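# Seat a 1x3 blue brick on the white plate as pictured

## Task

Take a blue brick three studs long and push it fully down onto the studs of the white plate, at the spot the reference picture marks as brick 1; when finished, neither hand may be in contact with any brick.

## Robot and tools

Robot: two arms, left_arm (on the +y side) and right_arm, each ending in a four-digit hand with index, middle and ring fingers plus a thumb. right_arm has a right hand; left_arm has a mirrored left hand. Cameras: cam_head_left, cam_head_right, cam_high (fixed), cam_left_wrist, cam_right_wrist (on the hands), all 504x504. The reference picture "shape" shows where brick 1 belongs.

Frames. Scene frame: origin at table-top height, halfway between the nominal arm bases, +x out over the table, +z up, +y toward left_arm. Real bases: left_arm at (-0.035, +0.241, 0) m, quat_wxyz (+1.000, 0, 0, -0.025); right_arm at (-0.002, -0.243, 0) m, quat_wxyz (+1.000, 0, 0, +0.004). Hand positions, targets and wrist-camera poses are reported in each arm's own base frame; fixed cameras and the table use the scene frame. Reported hand positions can be off by a few cm, more at long reach.

Hand point axes (right hand): +z runs along straight fingers toward the tips, +y points out of the palm face, +x crosses the palm away from the thumb. On the left hand +x points toward the thumb instead. Straight fingertips reach about 0.11 m past the hand point. A rigid mast near the wrist (x +0.05 to +0.10 on the right hand, sign flipped on the left; z -0.16 to -0.11; out to y +0.06) can strike objects.

execute_actions(actions, cameras). actions is a list of actions; each action is a list of 1 to 15 rows, each row one control step of 1/30 s; a short action repeats its final row until 15 steps are done (0.5 s per action). Each row is one flat list of 48 numbers, every one in [-1, 1], covering both arms even if one is idle:
1-6: left_arm dx, dy, dz, rx, ry, rz; 7-22: left hand's 16 motor numbers; 23: left current_limit; 24: left speed; 25-30: right_arm dx, dy, dz, rx, ry, rz; 31-46: right hand's 16 motor numbers; 47: right current_limit; 48: right speed.
dx..rz are offsets, not poses: measured along that arm's own base axes from the arm's Hand target as it was when the action began (every row of the action refers to that same start, not to the previous row). Scale: 1.0 = 0.6 m for dx, dy, dz and 180 degrees for rx, ry, rz, which form a single rotation vector turning about the Hand target position. Sending the same offset again moves further. Translations longer than 1.0 get shortened. Orientation is clipped to within 40 degrees of the measured one per step. The hand often stops short of the target (elbow sag, friction), especially the right arm sagging low; the next action, even all zeros, keeps pulling toward it, otherwise add the missing distance. To stop pressing on something, command the target back beyond the hand point.

Hand numbers, in this exact order: index_mcp, index_abd, index_pip, index_dip, middle_mcp, middle_abd, middle_pip, middle_dip, ring_mcp, ring_abd, ring_pip, ring_dip, thumb_cmc, thumb_axl, thumb_mcp, thumb_ipl. Each is an absolute goal angle scaled between the hinge's stops; toward -1 bends/curls. Straight values: mcp +0.75, abd 0.00, pip +0.58, dip +0.70, thumb_cmc +0.71, thumb_axl +0.68, thumb_mcp +0.23, thumb_ipl +0.17. Zero is a real goal, so to keep a hand unchanged resend its hand_goal, limit and speed. Alternative grasp form: put a, b, c, d in the first four slots and exactly 0 in the other twelve (write 0.001 somewhere if you truly want individual zeros). All four 0 = open hand; a curls index and middle tips, b bends all fingers at the knuckle, c swings the thumb in front of the palm, d curls the ring finger. Example pinch-like settings from the tables: (0.25,0.25,0.75,0) or (0.4,0.6,0.8,0). current_limit maps -1..+1 to 0..550 mA (min 11 mA; start +0.4); speed maps to (speed+1)/2 of 8.5 rad/s (start -0.6). Both persist until changed.

cameras: list of names, ["all"], or []. Omitted/null gives all images only for an empty actions list. Unknown names void the call. An empty actions list just returns state and images.

Results: per-arm end_effector_position (m) and end_effector_quat_wxyz in base frame, Hand target, joint positions/velocities/torques (torques include gravity and offsets; numbers 3 and 4 wrap at ±28 N m), some mid-motion positions, motor temperatures, and per hand hand_goal, hand_measured, hand_current_ma (positive pushes toward -1), hand_state (moving, goal, blocked, overload), hand_current_limit, hand_speed. Fingers grip only while their goal is past the object surface. A motor at 495 mA or more for 5 s in net shuts down for 10 s. MOTOR HOT appears at 85 °C; at 100 °C that arm goes limp for 30-60 s. Holding loads, stretching out or straining toward unreachable poses heats motors, even while you are thinking, during which the robot holds its last command.

zoom_image(camera, region): magnifies [x0, y0, x1, y1] pixels (max 504 each side) of a camera's newest image. show_instructions(): shows the reference picture. read_manual(section): licence texts only. finished_scene(scene=1): ends the scene irreversibly.

Avoid: dropping or releasing moving parts, anything leaving the table, slamming or hard pushes on fixed or heavy things, hands touching or gripping each other, arm stops. Loose objects may be nudged by outside pushes occasionally. Smooth, low-effort, quick motion is preferred.

Each tool is called after "Emit:" as name([rows], argument=value, ...), one row to a line, values as JSON.

Reference images:

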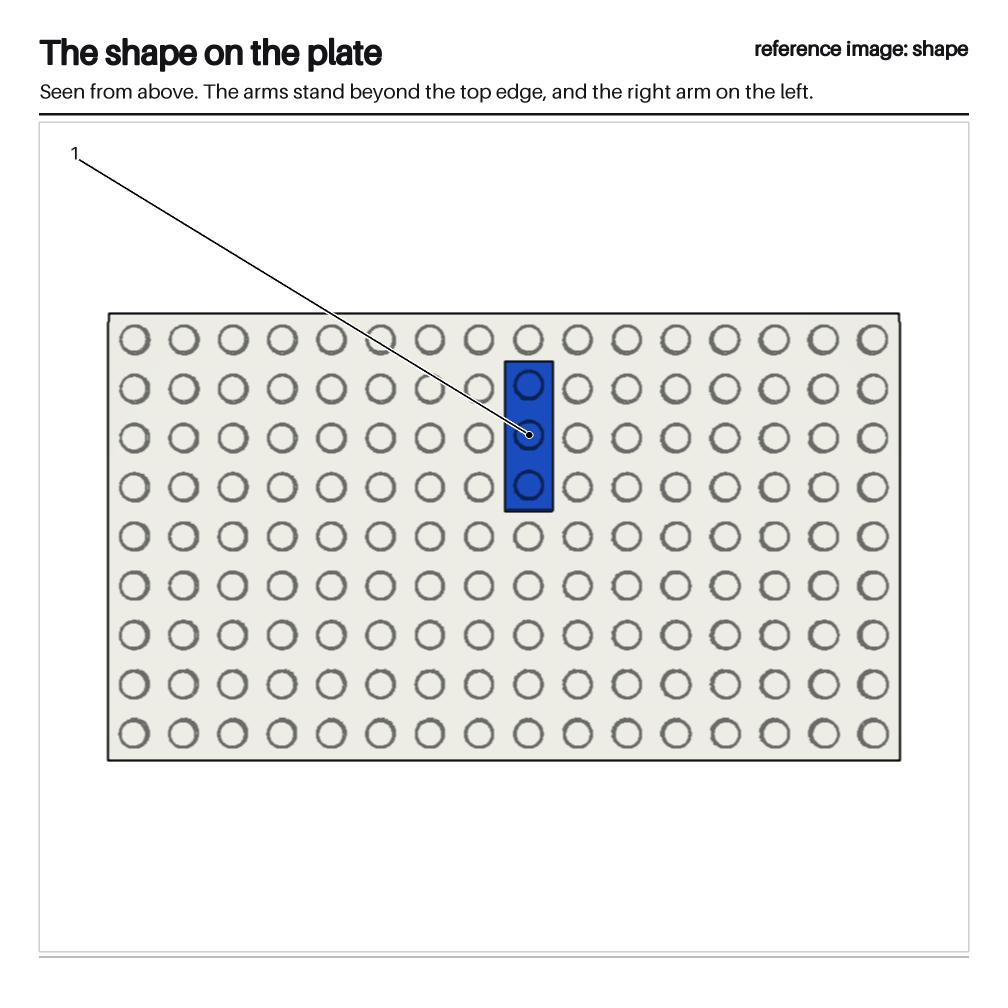

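## Session

Emit:
execute_actions(actions=[])

Scene clock: 0.00 s.
left_arm: end_effector_position=(+0.5695, -0.1859, +0.3841) hand_goal=(+0.754, +0.000, +0.576, +0.696, +0.754, +0.000, +0.576, +0.696, +0.754, +0.000, +0.576, +0.696, +0.714, +0.678, +0.226, +0.168) hand_measured=(+0.754, +0.000, +0.576, +0.696, +0.754, +0.000, +0.576, +0.696, +0.754, +0.000, +0.576, +0.696, +0.714, +0.678, +0.226, +0.168) hand_current_ma=(+0, +0, +0, +0, +0, +0, +0, +0, +0, +0, +0, +0, +0, +0, +0, +0) hand_state=(goal, goal, goal, goal, goal, goal, goal, goal, goal, goal, goal, goal, goal, goal, goal, goal) hand_current_limit=0.40 hand_speed=-0.60 end_effector_quat_wxyz=(+0.329, +0.807, +0.459, +0.173) | right_arm: end_effector_position=(+0.4109, -0.1502, +0.2493) hand_goal=(+0.754, +0.000, +0.576, +0.696, +0.754, +0.000, +0.576, +0.696, +0.754, +0.000, +0.576, +0.696, +0.714, +0.678, +0.226, +0.168) hand_measured=(+0.754, +0.000, +0.576, +0.696, +0.754, +0.000, +0.576, +0.696, +0.754, +0.000, +0.576, +0.696, +0.714, +0.678, +0.226, +0.168) hand_current_ma=(+0, +0, +0, +0, +0, +0, +0, +0, +0, +0, +0, +0, +0, +0, +0, +0) hand_state=(goal, goal, goal, goal, goal, goal, goal, goal, goal, goal, goal, goal, goal, goal, goal, goal) hand_current_limit=0.40 hand_speed=-0.60 end_effector_quat_wxyz=(+0.480, +0.639, +0.596, -0.073)
Joint positions: left_arm=[-0.264 1.302 1.283 -0.815 0.209 0.192] | right_arm=[-0.102 0.955 0.563 -0.375 0.706 -0.342]
Joint velocities: within noise
Joint torques (N m): no reading
Motor temperatures (°C): left_arm=[30 29 30 29 29 28] | right_arm=[29 26 28 29 28 26]
Heat: left arm: hottest waist 30 °C; right arm: hottest waist 29 °C.
Hand target: left_arm +0.5742, -0.1871, +0.3968; +0.336, +0.804, +0.456, +0.180 | right_arm +0.4173, -0.1509, +0.2673; +0.491, +0.640, +0.587, -0.063

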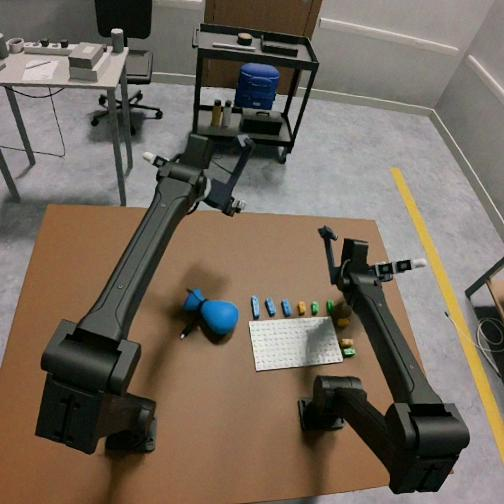

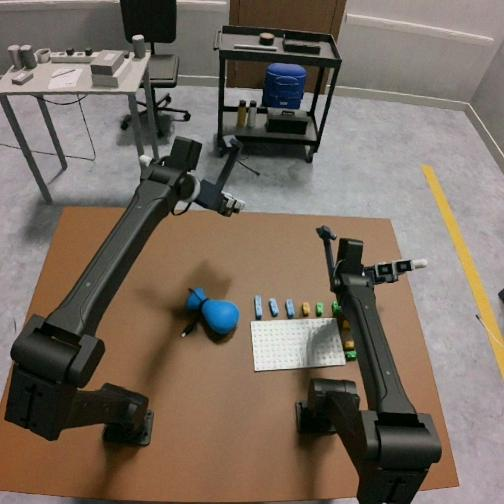

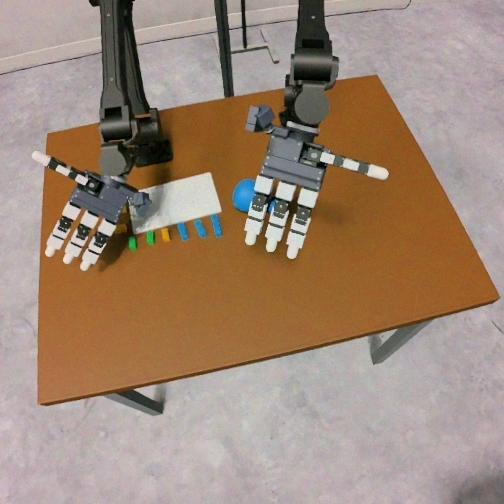

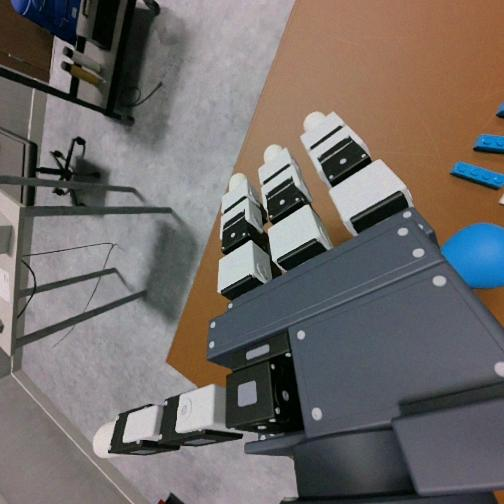

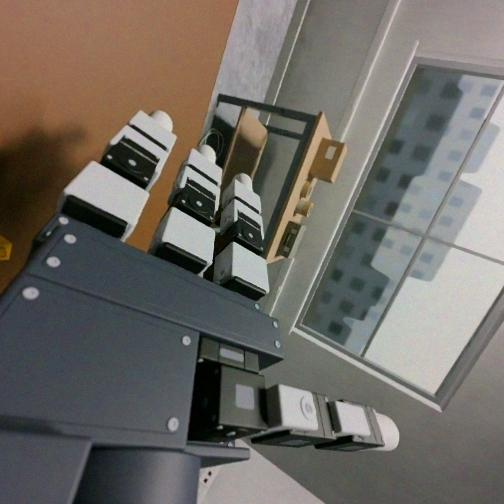

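Emit:
zoom_image(camera="cam_high", region=[100, 150, 260, 270])

Emit:
zoom_image(camera="cam_head_left", region=[230, 270, 380, 390])

Emit:
zoom_image(camera="cam_head_right", region=[230, 270, 380, 390])

Scaled by 3.150 from the camera's 504x504 image, which has a finer 720x720 frame.

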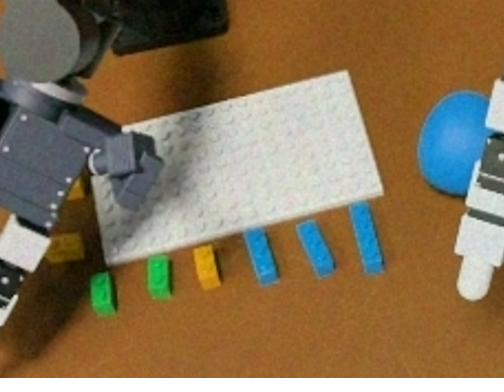

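Scaled by 3.360 from the camera's 504x504 image, which has a finer 720x720 frame.

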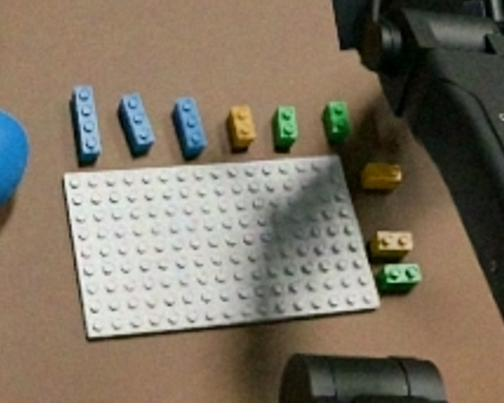

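Scaled by 3.360 from the camera's 504x504 image, which has a finer 720x720 frame.

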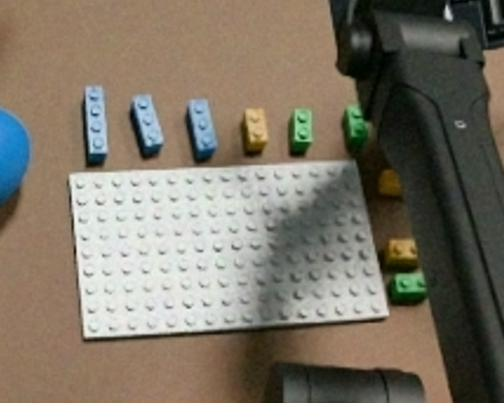

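Emit:
zoom_image(camera="cam_high", region=[0, 0, 504, 504])

Emit:
zoom_image(camera="cam_head_left", region=[0, 0, 504, 504])

Emit:
zoom_image(camera="cam_left_wrist", region=[304, 0, 504, 200])

Scaled by 1.000.

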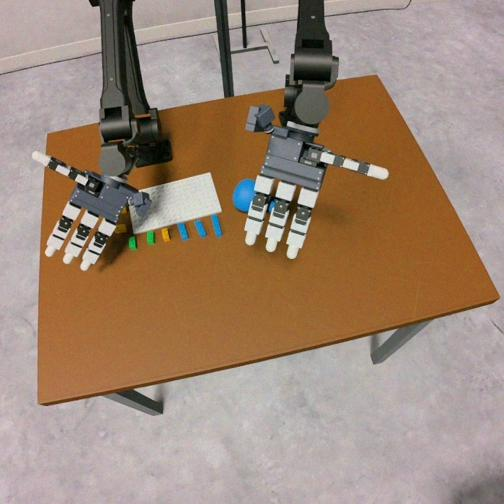

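Scaled by 1.000.

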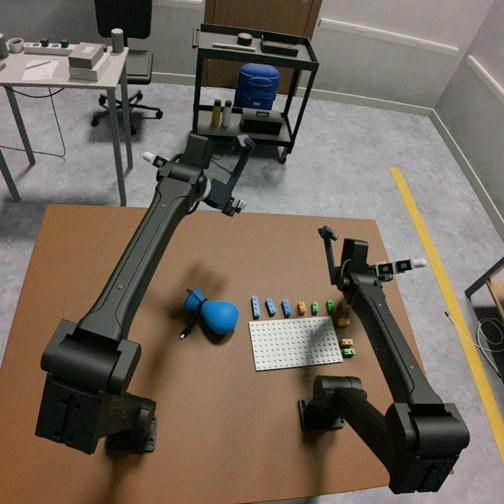

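Scaled by 2.520 from the camera's 504x504 image, which has a finer 720x720 frame.

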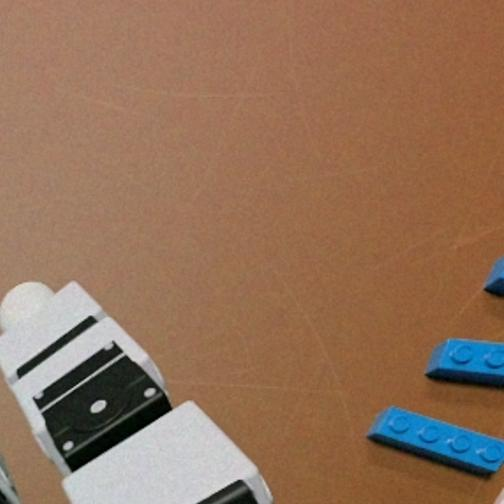

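Emit:
execute_actions([
  [[0,0,0,0,0,0,0,0,0,0,0,0,0,0,0,0,0,0,0,0,0,0,0.4,-0.6,-0.014,0.084,0.0525,0.14,-0.004,-0.002,0,0,0,0,0,0,0,0,0,0,0,0,0,0,0,0,0.4,-0.6]],
  [[0,0,0,0,0,0,0,0,0,0,0,0,0,0,0,0,0,0,0,0,0,0,0.4,-0.6,-0.014,0.084,0.0525,0.14,-0.004,-0.002,0,0,0,0,0,0,0,0,0,0,0,0,0,0,0,0,0.4,-0.6]],
  [[0,0,0,0,0,0,0,0,0,0,0,0,0,0,0,0,0,0,0,0,0,0,0.4,-0.6,-0.033,0.075,-0.008,0.1385,0.0516,-0.0433,0,0,0,0,0,0,0,0,0,0,0,0,0,0,0,0,0.4,-0.6]],
])

Scene clock: 148.30 s.
left_arm: end_effector_position=(+0.5695, -0.1859, +0.3841) hand_goal=(+0.750, +0.000, +0.580, +0.700, +0.750, +0.000, +0.580, +0.700, +0.750, +0.000, +0.580, +0.700, +0.710, +0.680, +0.230, +0.170) hand_measured=(+0.758, +0.000, +0.578, +0.698, +0.758, +0.000, +0.578, +0.698, +0.758, +0.000, +0.578, +0.698, +0.718, +0.678, +0.224, +0.168) hand_current_ma=(+1, +0, +0, +0, +1, +0, +0, +0, +1, +0, +0, +0, +1, +0, -1, +0) hand_state=(goal, goal, goal, goal, goal, goal, goal, goal, goal, goal, goal, goal, goal, goal, goal, goal) hand_current_limit=0.40 hand_speed=-0.60 end_effector_quat_wxyz=(+0.329, +0.807, +0.459, +0.173) | right_arm: end_effector_position=(+0.3698, -0.0027, +0.2952) hand_goal=(+0.750, +0.000, +0.580, +0.700, +0.750, +0.000, +0.580, +0.700, +0.750, +0.000, +0.580, +0.700, +0.710, +0.680, +0.230, +0.170) hand_measured=(+0.752, +0.000, +0.578, +0.698, +0.752, +0.000, +0.578, +0.698, +0.752, +0.000, +0.578, +0.698, +0.714, +0.678, +0.226, +0.168) hand_current_ma=(+0, +0, +0, +0, +0, +0, +0, +0, +0, +0, +0, +0, +1, +0, -1, +0) hand_state=(goal, goal, goal, goal, goal, goal, goal, goal, goal, goal, goal, goal, goal, goal, goal, goal) hand_current_limit=0.40 hand_speed=-0.60 end_effector_quat_wxyz=(-0.035, +0.861, +0.461, +0.213)
Joint positions: left_arm=[-0.264 1.302 1.283 -0.815 0.209 0.192] | right_arm=[0.077 0.926 1.044 -1.317 -0.232 0.709]
Joint torques (N m): left_arm=[-1.2 -9.82 12.48 2.25 0.07 0.11] | right_arm=[-1.79 -2.43 13.81 0.54 -0.37 0.06]
Motor temperatures (°C): left_arm=[30 30 45 29 29 27] | right_arm=[29 26 45 29 29 26]
Heat: left arm: hottest elbow 45 °C; right arm: hottest elbow 45 °C.
Hand target: left_arm +0.5742, -0.1871, +0.3968; +0.336, +0.804, +0.456, +0.180 | right_arm +0.3806, -0.0052, +0.3254; -0.028, +0.861, +0.451, +0.234
Off the commanded pose: left_arm 0.014 m, 1 deg | right_arm 0.032 m, 3 deg.
Step readings (end_effector_position of left_arm | right_arm):
0: (+0.5695, -0.1859, +0.3841) | (+0.4109, -0.1502, +0.2493)
1: (+0.5695, -0.1859, +0.3841) | (+0.4111, -0.1493, +0.2480)
2: (+0.5695, -0.1859, +0.3841) | (+0.4111, -0.1457, +0.2447)
4: (+0.5695, -0.1859, +0.3841) | (+0.4081, -0.1293, +0.2355)
8: (+0.5695, -0.1859, +0.3841) | (+0.3980, -0.1019, +0.2387)
15: (+0.5695, -0.1859, +0.3841) | (+0.3971, -0.0993, +0.2714)
16: (+0.5695, -0.1859, +0.3841) | (+0.3974, -0.0978, +0.2730)
17: (+0.5695, -0.1859, +0.3841) | (+0.3973, -0.0926, +0.2713)
19: (+0.5695, -0.1859, +0.3841) | (+0.3966, -0.0728, +0.2676)
23: (+0.5695, -0.1859, +0.3841) | (+0.3943, -0.0482, +0.2788)
30: (+0.5695, -0.1859, +0.3841) | (+0.3921, -0.0494, +0.3026)
31: (+0.5695, -0.1859, +0.3841) | (+0.3911, -0.0482, +0.3023)
32: (+0.5695, -0.1859, +0.3841) | (+0.3889, -0.0422, +0.2992)
34: (+0.5695, -0.1859, +0.3841) | (+0.3818, -0.0242, +0.2926)
38: (+0.5695, -0.1859, +0.3841) | (+0.3749, -0.0011, +0.2951)
45: (+0.5695, -0.1859, +0.3841) | (+0.3728, -0.0006, +0.3002)

Emit:
execute_actions([
  [[0.0038,-0.064,-0.038,-0.0732,0.0796,0.0074,0,0,0,0,0,0,0,0,0,0,0,0,0,0,0,0,0.4,-0.6,-0.033,0.075,0.03,0.1385,0.0516,-0.0433,0,0,0,0,0,0,0,0,0,0,0,0,0,0,0,0,0.4,-0.6]],
  [[0.0038,-0.064,-0.038,-0.0732,0.0796,0.0074,0,0,0,0,0,0,0,0,0,0,0,0,0,0,0,0,0.4,-0.6,-0.0475,0.058,-0.033,0.1316,0.097,-0.0406,0,0,0,0,0,0,0,0,0,0,0,0,0,0,0,0,0.4,-0.6]],
  [[0.0038,-0.064,-0.038,-0.0732,0.0796,0.0074,0,0,0,0,0,0,0,0,0,0,0,0,0,0,0,0,0.4,-0.6,-0.0475,0.058,-0.033,0.1316,0.097,-0.0406,0,0,0,0,0,0,0,0,0,0,0,0,0,0,0,0,0.4,-0.6]],
], cameras=["all"])

Scene clock: 152.77 s.
left_arm: end_effector_position=(+0.5698, -0.2935, +0.3143) hand_goal=(+0.750, +0.000, +0.580, +0.700, +0.750, +0.000, +0.580, +0.700, +0.750, +0.000, +0.580, +0.700, +0.710, +0.680, +0.230, +0.170) hand_measured=(+0.754, +0.002, +0.578, +0.698, +0.754, +0.002, +0.578, +0.698, +0.754, +0.002, +0.578, +0.698, +0.714, +0.678, +0.226, +0.168) hand_current_ma=(+1, +0, +0, +0, +0, +0, +0, +0, +0, +0, +0, +0, +0, +0, -1, +0) hand_state=(goal, goal, goal, goal, goal, goal, goal, goal, goal, goal, goal, goal, goal, goal, goal, goal) hand_current_limit=0.40 hand_speed=-0.60 end_effector_quat_wxyz=(+0.376, +0.641, +0.610, -0.274) | right_arm: end_effector_position=(+0.3064, +0.1096, +0.3024) hand_goal=(+0.750, +0.000, +0.580, +0.700, +0.750, +0.000, +0.580, +0.700, +0.750, +0.000, +0.580, +0.700, +0.710, +0.680, +0.230, +0.170) hand_measured=(+0.740, +0.002, +0.578, +0.698, +0.740, +0.002, +0.578, +0.698, +0.742, +0.002, +0.578, +0.698, +0.702, +0.678, +0.226, +0.168) hand_current_ma=(-3, +0, +0, +0, -3, +0, +0, +0, -2, +0, +0, +0, -2, +0, -1, +0) hand_state=(goal, goal, goal, goal, goal, goal, goal, goal, goal, goal, goal, goal, goal, goal, goal, goal) hand_current_limit=0.40 hand_speed=-0.60 end_effector_quat_wxyz=(-0.613, +0.781, +0.014, +0.114)
Joint positions: left_arm=[-0.345 1.524 1.441 -0.9 0.822 -0.557] | right_arm=[-0.134 1.061 1.076 -1.438 -1.345 1.52]
Joint torques (N m): left_arm=[-1.67 -11.75 13.35 2.28 0.81 -0.01] | right_arm=[-1.61 -5.71 7.53 0.72 -1.46 0.16]
Heat: left arm: hottest elbow 45 °C; right arm: hottest elbow 45 °C.
Hand target: left_arm +0.5810, -0.3023, +0.3285; +0.389, +0.640, +0.605, -0.271 | right_arm +0.3039, +0.1094, +0.3039; -0.611, +0.782, +0.006, +0.124
Off the commanded pose: left_arm 0.020 m, 2 deg | right_arm 0.003 m, 1 deg.
Step readings (end_effector_position of left_arm | right_arm):
0: (+0.5695, -0.1859, +0.3841) | (+0.3697, -0.0028, +0.2952)
1: (+0.5692, -0.1866, +0.3842) | (+0.3695, -0.0009, +0.2952)
2: (+0.5671, -0.1906, +0.3836) | (+0.3666, +0.0080, +0.2939)
4: (+0.5634, -0.1978, +0.3794) | (+0.3605, +0.0261, +0.2959)
8: (+0.5624, -0.2156, +0.3686) | (+0.3572, +0.0456, +0.3173)
15: (+0.5645, -0.2217, +0.3535) | (+0.3533, +0.0422, +0.3233)
16: (+0.5640, -0.2225, +0.3534) | (+0.3525, +0.0440, +0.3222)
17: (+0.5620, -0.2272, +0.3535) | (+0.3488, +0.0526, +0.3203)
19: (+0.5613, -0.2372, +0.3548) | (+0.3399, +0.0688, +0.3174)
23: (+0.5657, -0.2547, +0.3522) | (+0.3316, +0.0790, +0.3111)
30: (+0.5677, -0.2588, +0.3365) | (+0.3296, +0.0754, +0.3080)
31: (+0.5670, -0.2597, +0.3360) | (+0.3288, +0.0775, +0.3090)
32: (+0.5648, -0.2647, +0.3363) | (+0.3262, +0.0860, +0.3138)
34: (+0.5631, -0.2756, +0.3374) | (+0.3210, +0.1017, +0.3248)
38: (+0.5653, -0.2909, +0.3305) | (+0.3136, +0.1088, +0.3243)
45: (+0.5687, -0.2945, +0.3149) | (+0.3062, +0.1092, +0.3040)

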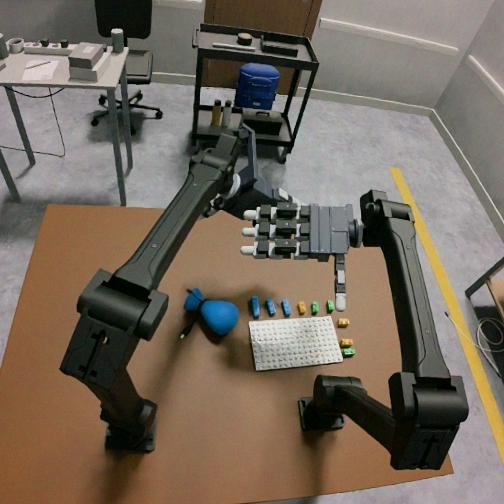

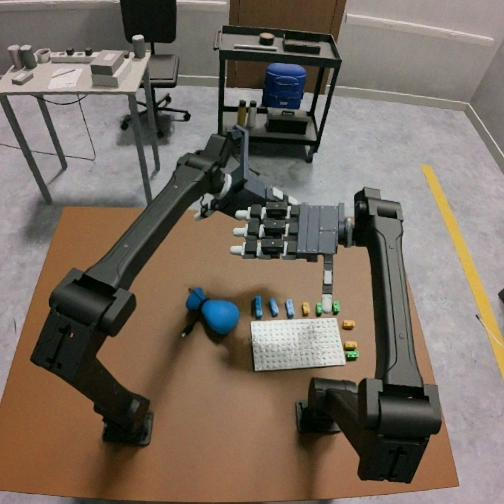

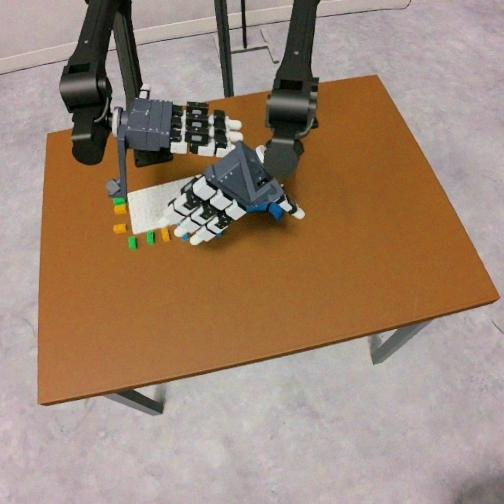

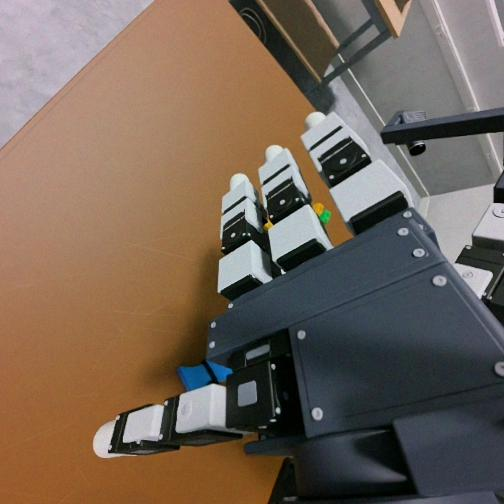

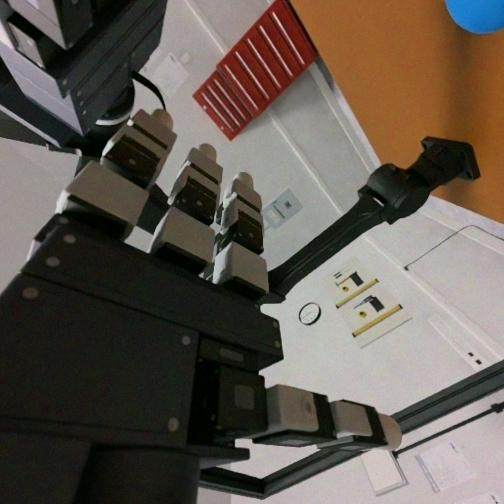

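Emit:
execute_actions([
  [[-0.045,0.151,0.034,0.0732,-0.0796,-0.0074,0,0,0,0,0,0,0,0,0,0,0,0,0,0,0,0,0.4,-0.6,0,0,0,0,0,0,-0.041,0,-0.226,0.841,0.95,0,0.58,0.7,0.95,0,0.58,0.7,-0.571,0.677,0.003,0.168,0.4,-0.6]],
  [[-0.045,0.151,0.034,0.0732,-0.0796,-0.0074,0,0,0,0,0,0,0,0,0,0,0,0,0,0,0,0,0.4,-0.6,0.011,-0.012,-0.06,0,0,0,-0.041,0,-0.226,0.841,0.95,0,0.58,0.7,0.95,0,0.58,0.7,-0.571,0.677,0.003,0.168,0.4,-0.6]],
  [[-0.045,0.151,0.034,0.0732,-0.0796,-0.0074,0,0,0,0,0,0,0,0,0,0,0,0,0,0,0,0,0.4,-0.6,0.011,-0.012,-0.113,0,0,0,-0.041,0,-0.226,0.841,0.95,0,0.58,0.7,0.95,0,0.58,0.7,-0.571,0.677,0.003,0.168,0.4,-0.6]],
], cameras=["all"])

Scene clock: 175.10 s.
left_arm: end_effector_position=(+0.4970, -0.0347, +0.3889) hand_goal=(+0.750, +0.000, +0.580, +0.700, +0.750, +0.000, +0.580, +0.700, +0.750, +0.000, +0.580, +0.700, +0.710, +0.680, +0.230, +0.170) hand_measured=(+0.756, +0.002, +0.578, +0.698, +0.754, +0.002, +0.580, +0.698, +0.754, +0.002, +0.580, +0.698, +0.714, +0.678, +0.226, +0.168) hand_current_ma=(+1, +0, +0, +0, +0, +0, +0, +0, +0, +0, +0, +0, +0, +0, -1, +0) hand_state=(goal, goal, goal, goal, goal, goal, goal, goal, goal, goal, goal, goal, goal, goal, goal, goal) hand_current_limit=0.40 hand_speed=-0.60 end_effector_quat_wxyz=(+0.335, +0.803, +0.461, +0.173) | right_arm: end_effector_position=(+0.3130, +0.0969, +0.2005) hand_goal=(-0.040, +0.000, -0.226, +0.842, +0.950, +0.000, +0.580, +0.700, +0.950, +0.000, +0.580, +0.700, -0.570, +0.678, +0.004, +0.168) hand_measured=(-0.040, +0.002, -0.220, +0.840, +0.934, +0.002, +0.578, +0.698, +0.936, +0.002, +0.578, +0.698, -0.566, +0.678, +0.006, +0.168) hand_current_ma=(+0, +0, +1, +0, -7, +0, +0, +0, -6, +0, +0, +0, +0, +0, +0, +0) hand_state=(goal, goal, goal, goal, goal, goal, goal, goal, goal, goal, goal, goal, goal, goal, goal, goal) hand_current_limit=0.40 hand_speed=-0.60 end_effector_quat_wxyz=(-0.612, +0.783, +0.000, +0.115)
Joint positions: left_arm=[0.126 1.09 1.132 -0.97 0.467 0.497] | right_arm=[-0.172 1.137 0.862 -1.236 -1.343 1.446]
Joint torques (N m): left_arm=[-0.26 -6.48 10.4 2.52 0.53 0.22] | right_arm=[-1.49 -4.95 7.83 0.64 -1.34 -0.15]
Motor temperatures (°C): left_arm=[30 31 45 29 29 27] | right_arm=[29 26 40 29 31 26]
Heat: left arm: hottest elbow 45 °C; right arm: hottest elbow 40 °C.
Hand target: left_arm +0.5000, -0.0304, +0.3897; +0.336, +0.804, +0.456, +0.180 | right_arm +0.3171, +0.0950, +0.2001; -0.611, +0.782, +0.006, +0.124
Off the commanded pose: left_arm 0.005 m, 1 deg | right_arm 0.004 m, 1 deg.
Step readings (end_effector_position of left_arm | right_arm):
0: (+0.5698, -0.2935, +0.3143) | (+0.3063, +0.1096, +0.3024)
1: (+0.5702, -0.2929, +0.3143) | (+0.3065, +0.1096, +0.3024)
2: (+0.5725, -0.2888, +0.3145) | (+0.3067, +0.1096, +0.3024)
4: (+0.5722, -0.2747, +0.3137) | (+0.3075, +0.1095, +0.3019)
8: (+0.5598, -0.2338, +0.3214) | (+0.3075, +0.1096, +0.3026)
15: (+0.5543, -0.2111, +0.3526) | (+0.3068, +0.1098, +0.3039)
16: (+0.5540, -0.2108, +0.3529) | (+0.3068, +0.1098, +0.3033)
17: (+0.5548, -0.2049, +0.3509) | (+0.3068, +0.1097, +0.3016)
19: (+0.5497, -0.1895, +0.3449) | (+0.3058, +0.1085, +0.2938)
23: (+0.5351, -0.1410, +0.3427) | (+0.3023, +0.1070, +0.2770)
30: (+0.5279, -0.1199, +0.3697) | (+0.3056, +0.1053, +0.2719)
31: (+0.5276, -0.1200, +0.3702) | (+0.3057, +0.1053, +0.2711)
32: (+0.5271, -0.1156, +0.3695) | (+0.3067, +0.1049, +0.2683)
34: (+0.5218, -0.0990, +0.3646) | (+0.3069, +0.1031, +0.2541)
38: (+0.5061, -0.0450, +0.3645) | (+0.3032, +0.0994, +0.2169)
45: (+0.4989, -0.0300, +0.3874) | (+0.3114, +0.0972, +0.2005)

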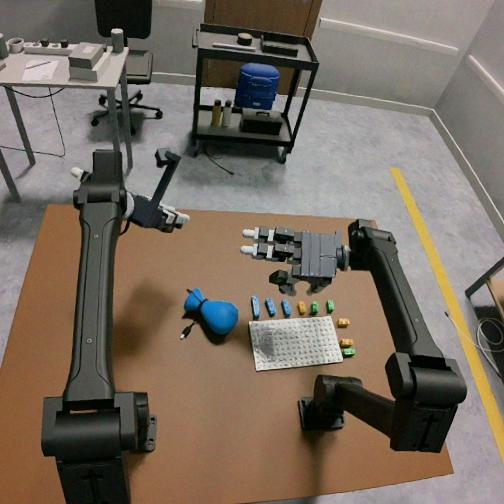

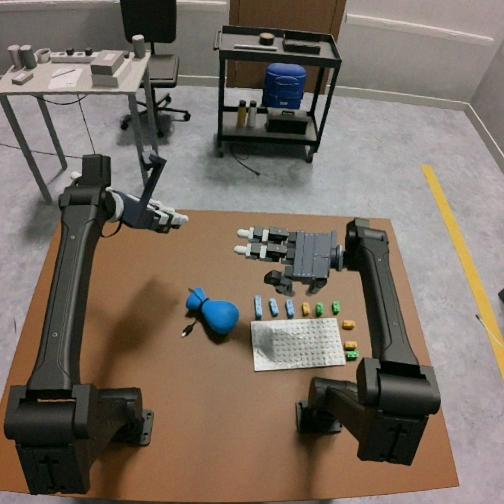

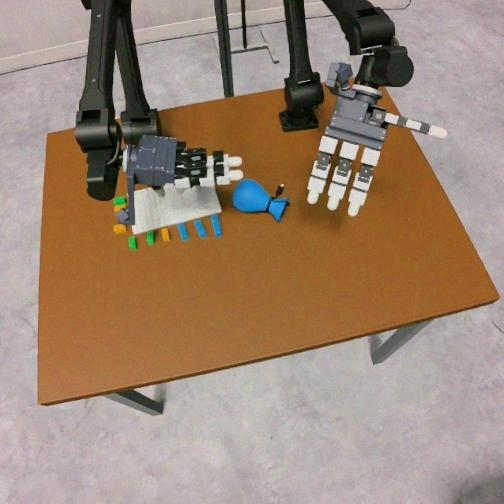

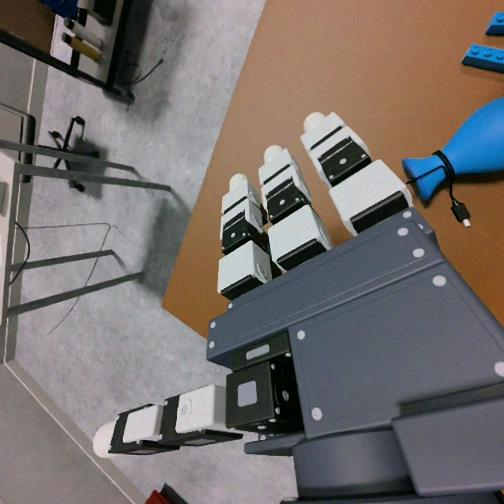

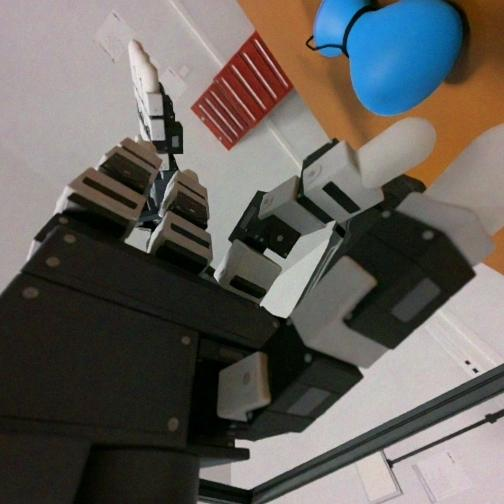

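Emit:
zoom_image(camera="cam_head_left", region=[230, 220, 370, 380])

Emit:
zoom_image(camera="cam_head_right", region=[230, 220, 370, 380])

Emit:
zoom_image(camera="cam_high", region=[90, 120, 250, 270])

Emit:
zoom_image(camera="cam_right_wrist", region=[304, 50, 504, 250])

Scaled by 3.150 from the camera's 504x504 image, which has a finer 720x720 frame.

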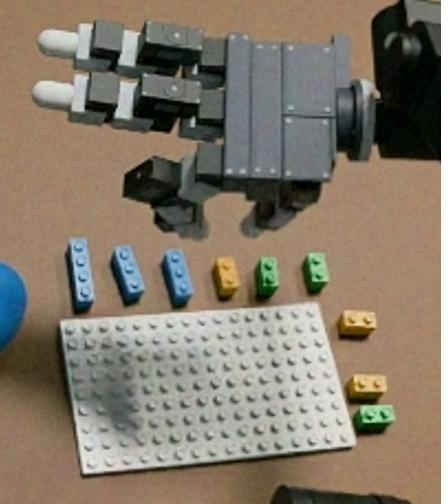

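Scaled by 3.150 from the camera's 504x504 image, which has a finer 720x720 frame.

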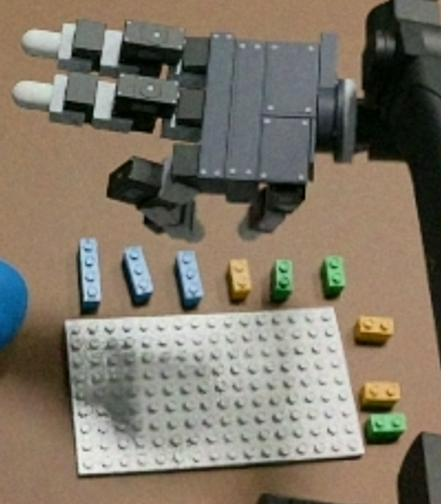

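Scaled by 3.150 from the camera's 504x504 image, which has a finer 720x720 frame.

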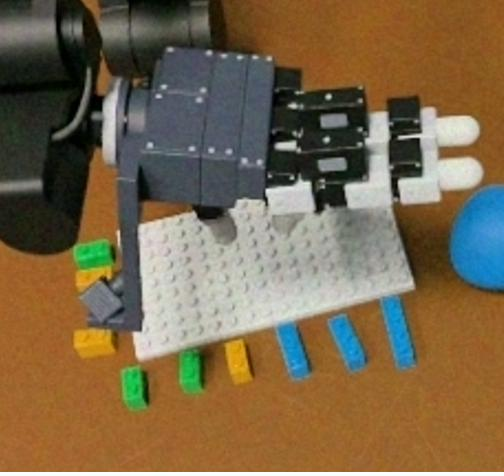

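Scaled by 2.520 from the camera's 504x504 image, which has a finer 720x720 frame.

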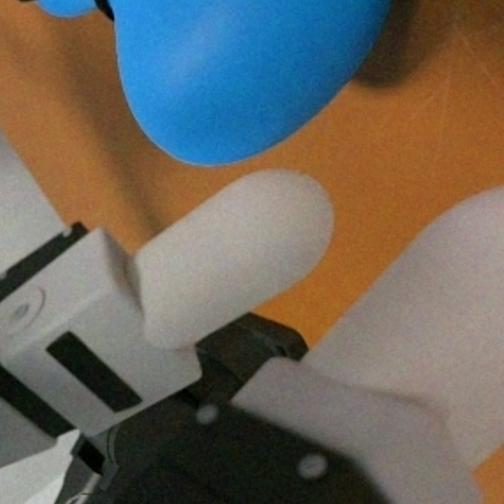

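Emit:
execute_actions([
  [[0,0,0,0,0,0,0,0,0,0,0,0,0,0,0,0,0,0,0,0,0,0,0.4,-0.6,0.003,0,-0.08,0,0,0,-0.041,0,-0.226,0.841,0.95,0,0.58,0.7,0.95,0,0.58,0.7,-0.571,0.677,0.003,0.168,0.4,-0.6]],
  [[0,0,0,0,0,0,0,0,0,0,0,0,0,0,0,0,0,0,0,0,0,0,0.4,-0.6,0.003,0,-0.086,0,0,0,-0.041,0,-0.226,0.841,0.95,0,0.58,0.7,0.95,0,0.58,0.7,-0.571,0.677,0.003,0.168,0.4,-0.6]],
], cameras=["cam_head_left","cam_head_right","cam_high","cam_right_wrist"])

Emit:
zoom_image(camera="cam_head_left", region=[240, 260, 340, 340])

Emit:
zoom_image(camera="cam_head_right", region=[240, 260, 340, 340])

Emit:
zoom_image(camera="cam_right_wrist", region=[304, 50, 504, 250])

Emit:
zoom_image(camera="cam_high", region=[120, 180, 240, 270])

Scene clock: 185.00 s.
left_arm: end_effector_position=(+0.4968, -0.0350, +0.3893) hand_goal=(+0.750, +0.000, +0.580, +0.700, +0.750, +0.000, +0.580, +0.700, +0.750, +0.000, +0.580, +0.700, +0.710, +0.680, +0.230, +0.170) hand_measured=(+0.756, +0.002, +0.578, +0.698, +0.754, +0.002, +0.580, +0.698, +0.754, +0.002, +0.580, +0.698, +0.714, +0.678, +0.226, +0.168) hand_current_ma=(+1, +0, +0, +0, +0, +0, +0, +0, +0, +0, +0, +0, +0, +0, -1, +0) hand_state=(goal, goal, goal, goal, goal, goal, goal, goal, goal, goal, goal, goal, goal, goal, goal, goal) hand_current_limit=0.40 hand_speed=-0.60 end_effector_quat_wxyz=(+0.336, +0.804, +0.459, +0.174) | right_arm: end_effector_position=(+0.3218, +0.0956, +0.1024) hand_goal=(-0.040, +0.000, -0.226, +0.842, +0.950, +0.000, +0.580, +0.700, +0.950, +0.000, +0.580, +0.700, -0.570, +0.678, +0.004, +0.168) hand_measured=(-0.040, +0.002, -0.220, +0.840, +0.934, +0.002, +0.578, +0.698, +0.936, +0.002, +0.578, +0.698, -0.566, +0.678, +0.006, +0.168) hand_current_ma=(+0, +0, +1, +0, -7, +0, +0, +0, -6, +0, +0, +0, +0, +0, +0, +0) hand_state=(goal, goal, goal, goal, goal, goal, goal, goal, goal, goal, goal, goal, goal, goal, goal, goal) hand_current_limit=0.40 hand_speed=-0.60 end_effector_quat_wxyz=(-0.611, +0.781, +0.012, +0.125)
Joint positions: left_arm=[0.127 1.09 1.132 -0.97 0.47 0.502] | right_arm=[-0.172 1.286 0.695 -0.918 -1.347 1.418]
Joint torques (N m): left_arm=[-0.26 -6.36 10.52 2.4 0.53 0.24] | right_arm=[-1.49 -6.07 6.34 0.61 -1.22 0.1]
Heat: left arm: hottest elbow 44 °C; right arm: hottest elbow 39 °C.
Hand target: left_arm +0.5000, -0.0305, +0.3897; +0.336, +0.804, +0.456, +0.180 | right_arm +0.3207, +0.0950, +0.1004; -0.611, +0.782, +0.006, +0.124
Off the commanded pose: left_arm 0.005 m, 1 deg | right_arm 0.002 m, 1 deg.
Step readings (end_effector_position of left_arm | right_arm):
0: (+0.4970, -0.0347, +0.3889) | (+0.3130, +0.0969, +0.2005)
1: (+0.4970, -0.0347, +0.3889) | (+0.3132, +0.0969, +0.2002)
2: (+0.4970, -0.0349, +0.3890) | (+0.3140, +0.0969, +0.1985)
4: (+0.4969, -0.0349, +0.3891) | (+0.3150, +0.0969, +0.1904)
8: (+0.4968, -0.0348, +0.3892) | (+0.3113, +0.0975, +0.1658)
15: (+0.4968, -0.0350, +0.3892) | (+0.3166, +0.0966, +0.1542)
16: (+0.4968, -0.0350, +0.3892) | (+0.3173, +0.0965, +0.1540)
17: (+0.4968, -0.0350, +0.3892) | (+0.3183, +0.0963, +0.1521)
19: (+0.4968, -0.0350, +0.3892) | (+0.3189, +0.0962, +0.1428)
23: (+0.4968, -0.0350, +0.3893) | (+0.3135, +0.0970, +0.1155)
30: (+0.4968, -0.0350, +0.3893) | (+0.3193, +0.0960, +0.1023)
Images, in order (width x height): cam_head_left 504x504, cam_head_right 504x504, cam_high 504x504, cam_right_wrist 504x504.

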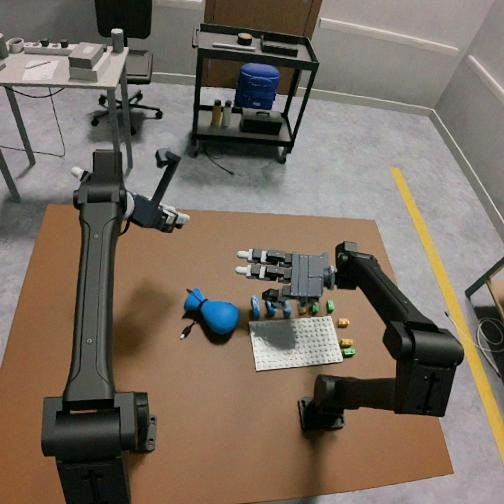

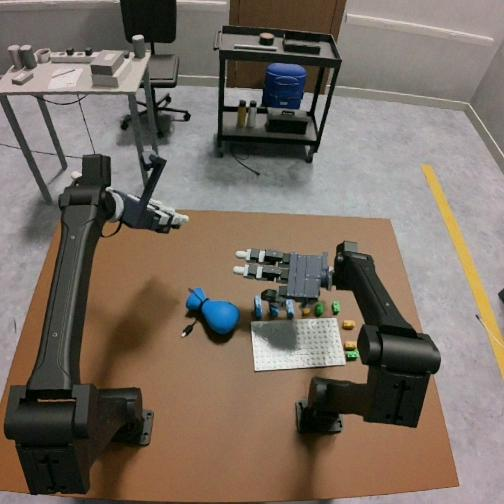

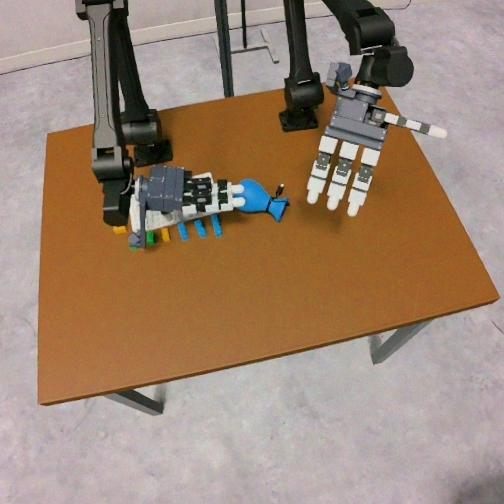

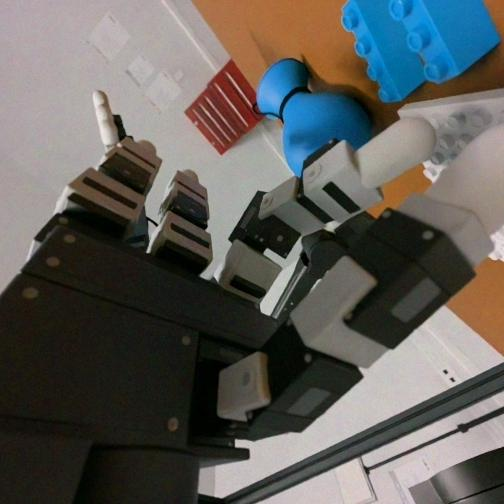

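Scaled by 5.040 from the camera's 504x504 image, which has a finer 720x720 frame.

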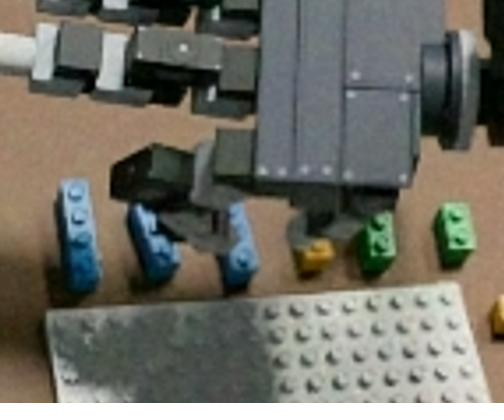

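Scaled by 5.040 from the camera's 504x504 image, which has a finer 720x720 frame.

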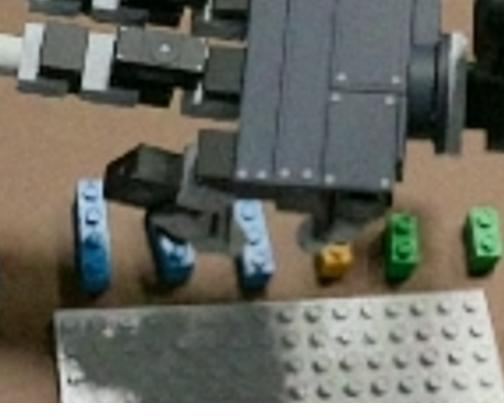

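Scaled by 2.520 from the camera's 504x504 image, which has a finer 720x720 frame.

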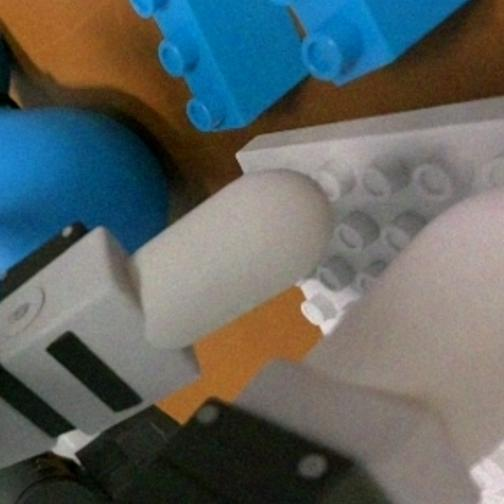

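Scaled by 4.200 from the camera's 504x504 image, which has a finer 720x720 frame.

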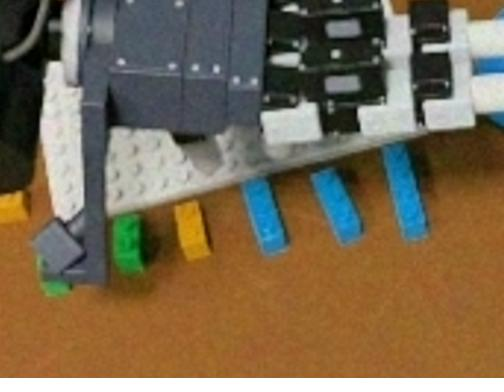

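Emit:
execute_actions([
  [[0,0,0,0,0,0,0,0,0,0,0,0,0,0,0,0,0,0,0,0,0,0,0.4,-0.6,0.028,-0.002,-0.035,0,0,0,-0.041,0,-0.226,0.841,0.95,0,0.58,0.7,0.95,0,0.58,0.7,-0.571,0.677,0.003,0.168,0.4,-0.6]],
], cameras=["cam_head_left","cam_head_right","cam_right_wrist","cam_high"])

Emit:
zoom_image(camera="cam_head_left", region=[250, 270, 330, 334])

Emit:
zoom_image(camera="cam_head_right", region=[250, 270, 330, 334])

Emit:
zoom_image(camera="cam_right_wrist", region=[304, 0, 504, 200])

Emit:
zoom_image(camera="cam_high", region=[120, 180, 240, 270])

Scene clock: 196.80 s.
left_arm: end_effector_position=(+0.4968, -0.0350, +0.3893) hand_goal=(+0.750, +0.000, +0.580, +0.700, +0.750, +0.000, +0.580, +0.700, +0.750, +0.000, +0.580, +0.700, +0.710, +0.680, +0.230, +0.170) hand_measured=(+0.756, +0.002, +0.578, +0.698, +0.754, +0.002, +0.580, +0.698, +0.754, +0.002, +0.580, +0.698, +0.714, +0.678, +0.226, +0.168) hand_current_ma=(+1, +0, +0, +0, +0, +0, +0, +0, +0, +0, +0, +0, +0, +0, -1, +0) hand_state=(goal, goal, goal, goal, goal, goal, goal, goal, goal, goal, goal, goal, goal, goal, goal, goal) hand_current_limit=0.40 hand_speed=-0.60 end_effector_quat_wxyz=(+0.336, +0.804, +0.459, +0.174) | right_arm: end_effector_position=(+0.3360, +0.0932, +0.0793) hand_goal=(-0.040, +0.000, -0.226, +0.842, +0.950, +0.000, +0.580, +0.700, +0.950, +0.000, +0.580, +0.700, -0.570, +0.678, +0.004, +0.168) hand_measured=(-0.040, +0.002, -0.220, +0.840, +0.934, +0.002, +0.578, +0.698, +0.936, +0.002, +0.578, +0.698, -0.566, +0.678, +0.006, +0.168) hand_current_ma=(+0, +0, +1, +0, -7, +0, +0, +0, -6, +0, +0, +0, +0, +0, +0, +0) hand_state=(goal, goal, goal, goal, goal, goal, goal, goal, goal, goal, goal, goal, goal, goal, goal, goal) hand_current_limit=0.40 hand_speed=-0.60 end_effector_quat_wxyz=(-0.612, +0.781, +0.007, +0.124)
Joint positions: left_arm=[0.127 1.09 1.132 -0.97 0.47 0.502] | right_arm=[-0.172 1.368 0.695 -0.817 -1.347 1.444]
Joint torques (N m): left_arm=[-0.26 -6.3 10.55 2.44 0.53 0.25] | right_arm=[-0.97 -6.71 6.6 0.66 -1.2 0.08]
Heat: left arm: hottest elbow 44 °C; right arm: hottest elbow 38 °C.
Hand target: left_arm +0.5000, -0.0305, +0.3897; +0.336, +0.804, +0.456, +0.180 | right_arm +0.3375, +0.0938, +0.0794; -0.611, +0.782, +0.006, +0.124
Off the commanded pose: left_arm 0.005 m, 1 deg | right_arm 0.002 m, 0 deg.
Step readings (end_effector_position of left_arm | right_arm):
0: (+0.4968, -0.0350, +0.3893) | (+0.3218, +0.0956, +0.1024)
1: (+0.4968, -0.0350, +0.3893) | (+0.3220, +0.0956, +0.1024)
2: (+0.4968, -0.0350, +0.3893) | (+0.3231, +0.0954, +0.1019)
4: (+0.4968, -0.0350, +0.3893) | (+0.3270, +0.0947, +0.0980)
8: (+0.4968, -0.0350, +0.3893) | (+0.3316, +0.0939, +0.0847)
15: (+0.4968, -0.0350, +0.3893) | (+0.3354, +0.0933, +0.0792)
Images, in order (width x height): cam_head_left 504x504, cam_head_right 504x504, cam_high 504x504, cam_right_wrist 504x504.

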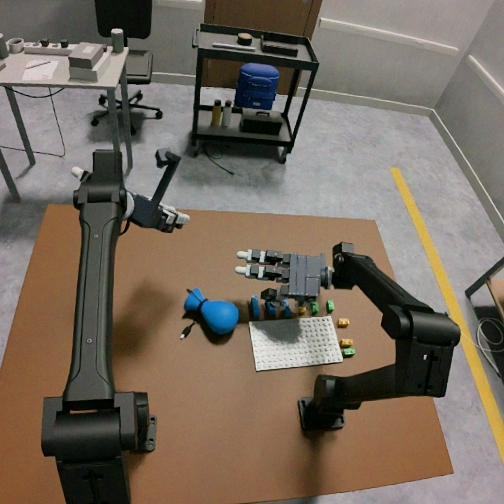

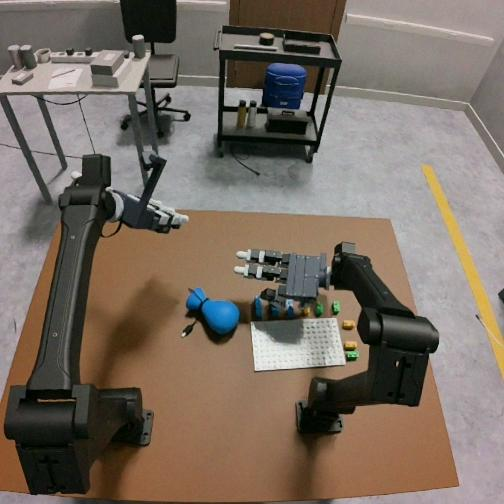

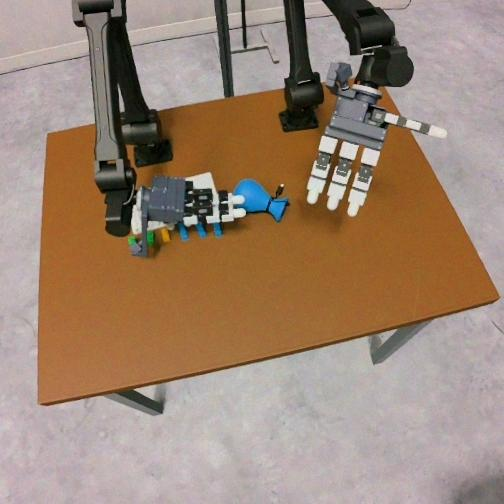

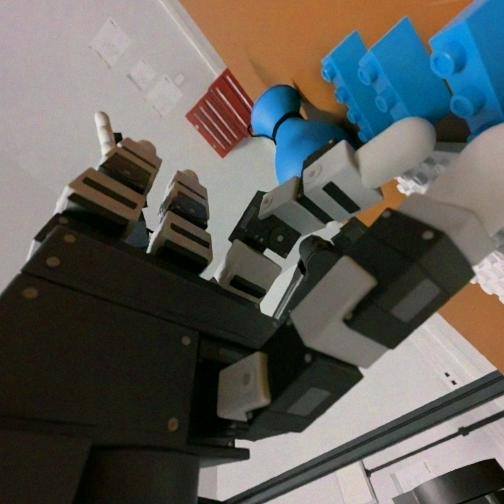

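Scaled by 6.300 from the camera's 504x504 image, which has a finer 720x720 frame.

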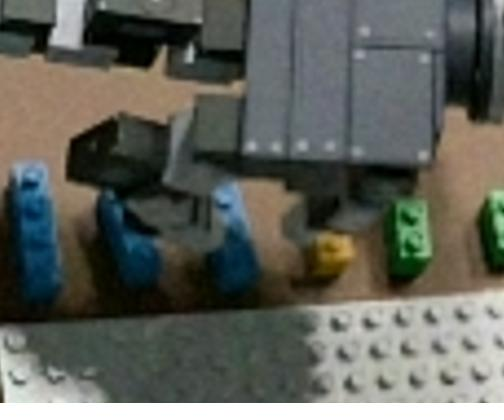

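Scaled by 6.300 from the camera's 504x504 image, which has a finer 720x720 frame.

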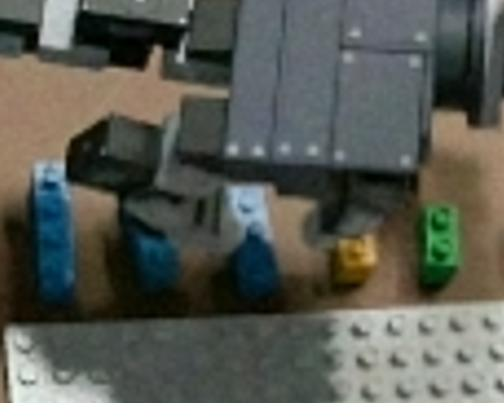

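Scaled by 2.520 from the camera's 504x504 image, which has a finer 720x720 frame.

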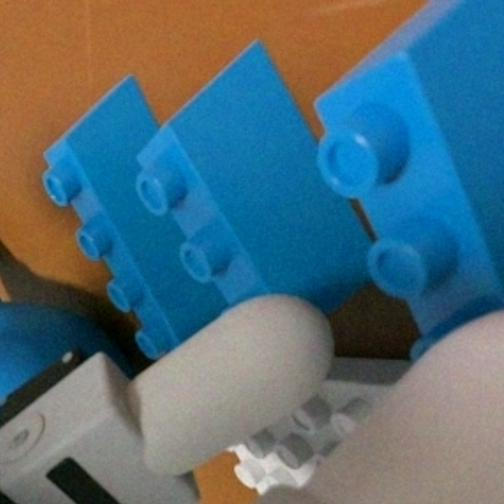

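Scaled by 4.200 from the camera's 504x504 image, which has a finer 720x720 frame.

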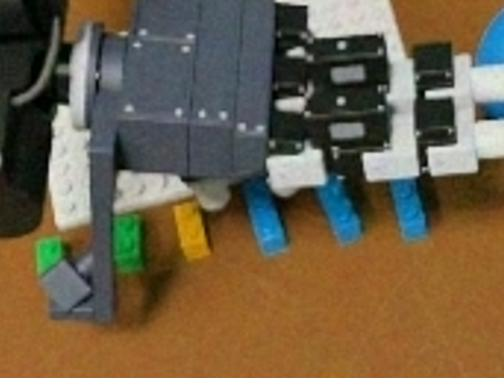

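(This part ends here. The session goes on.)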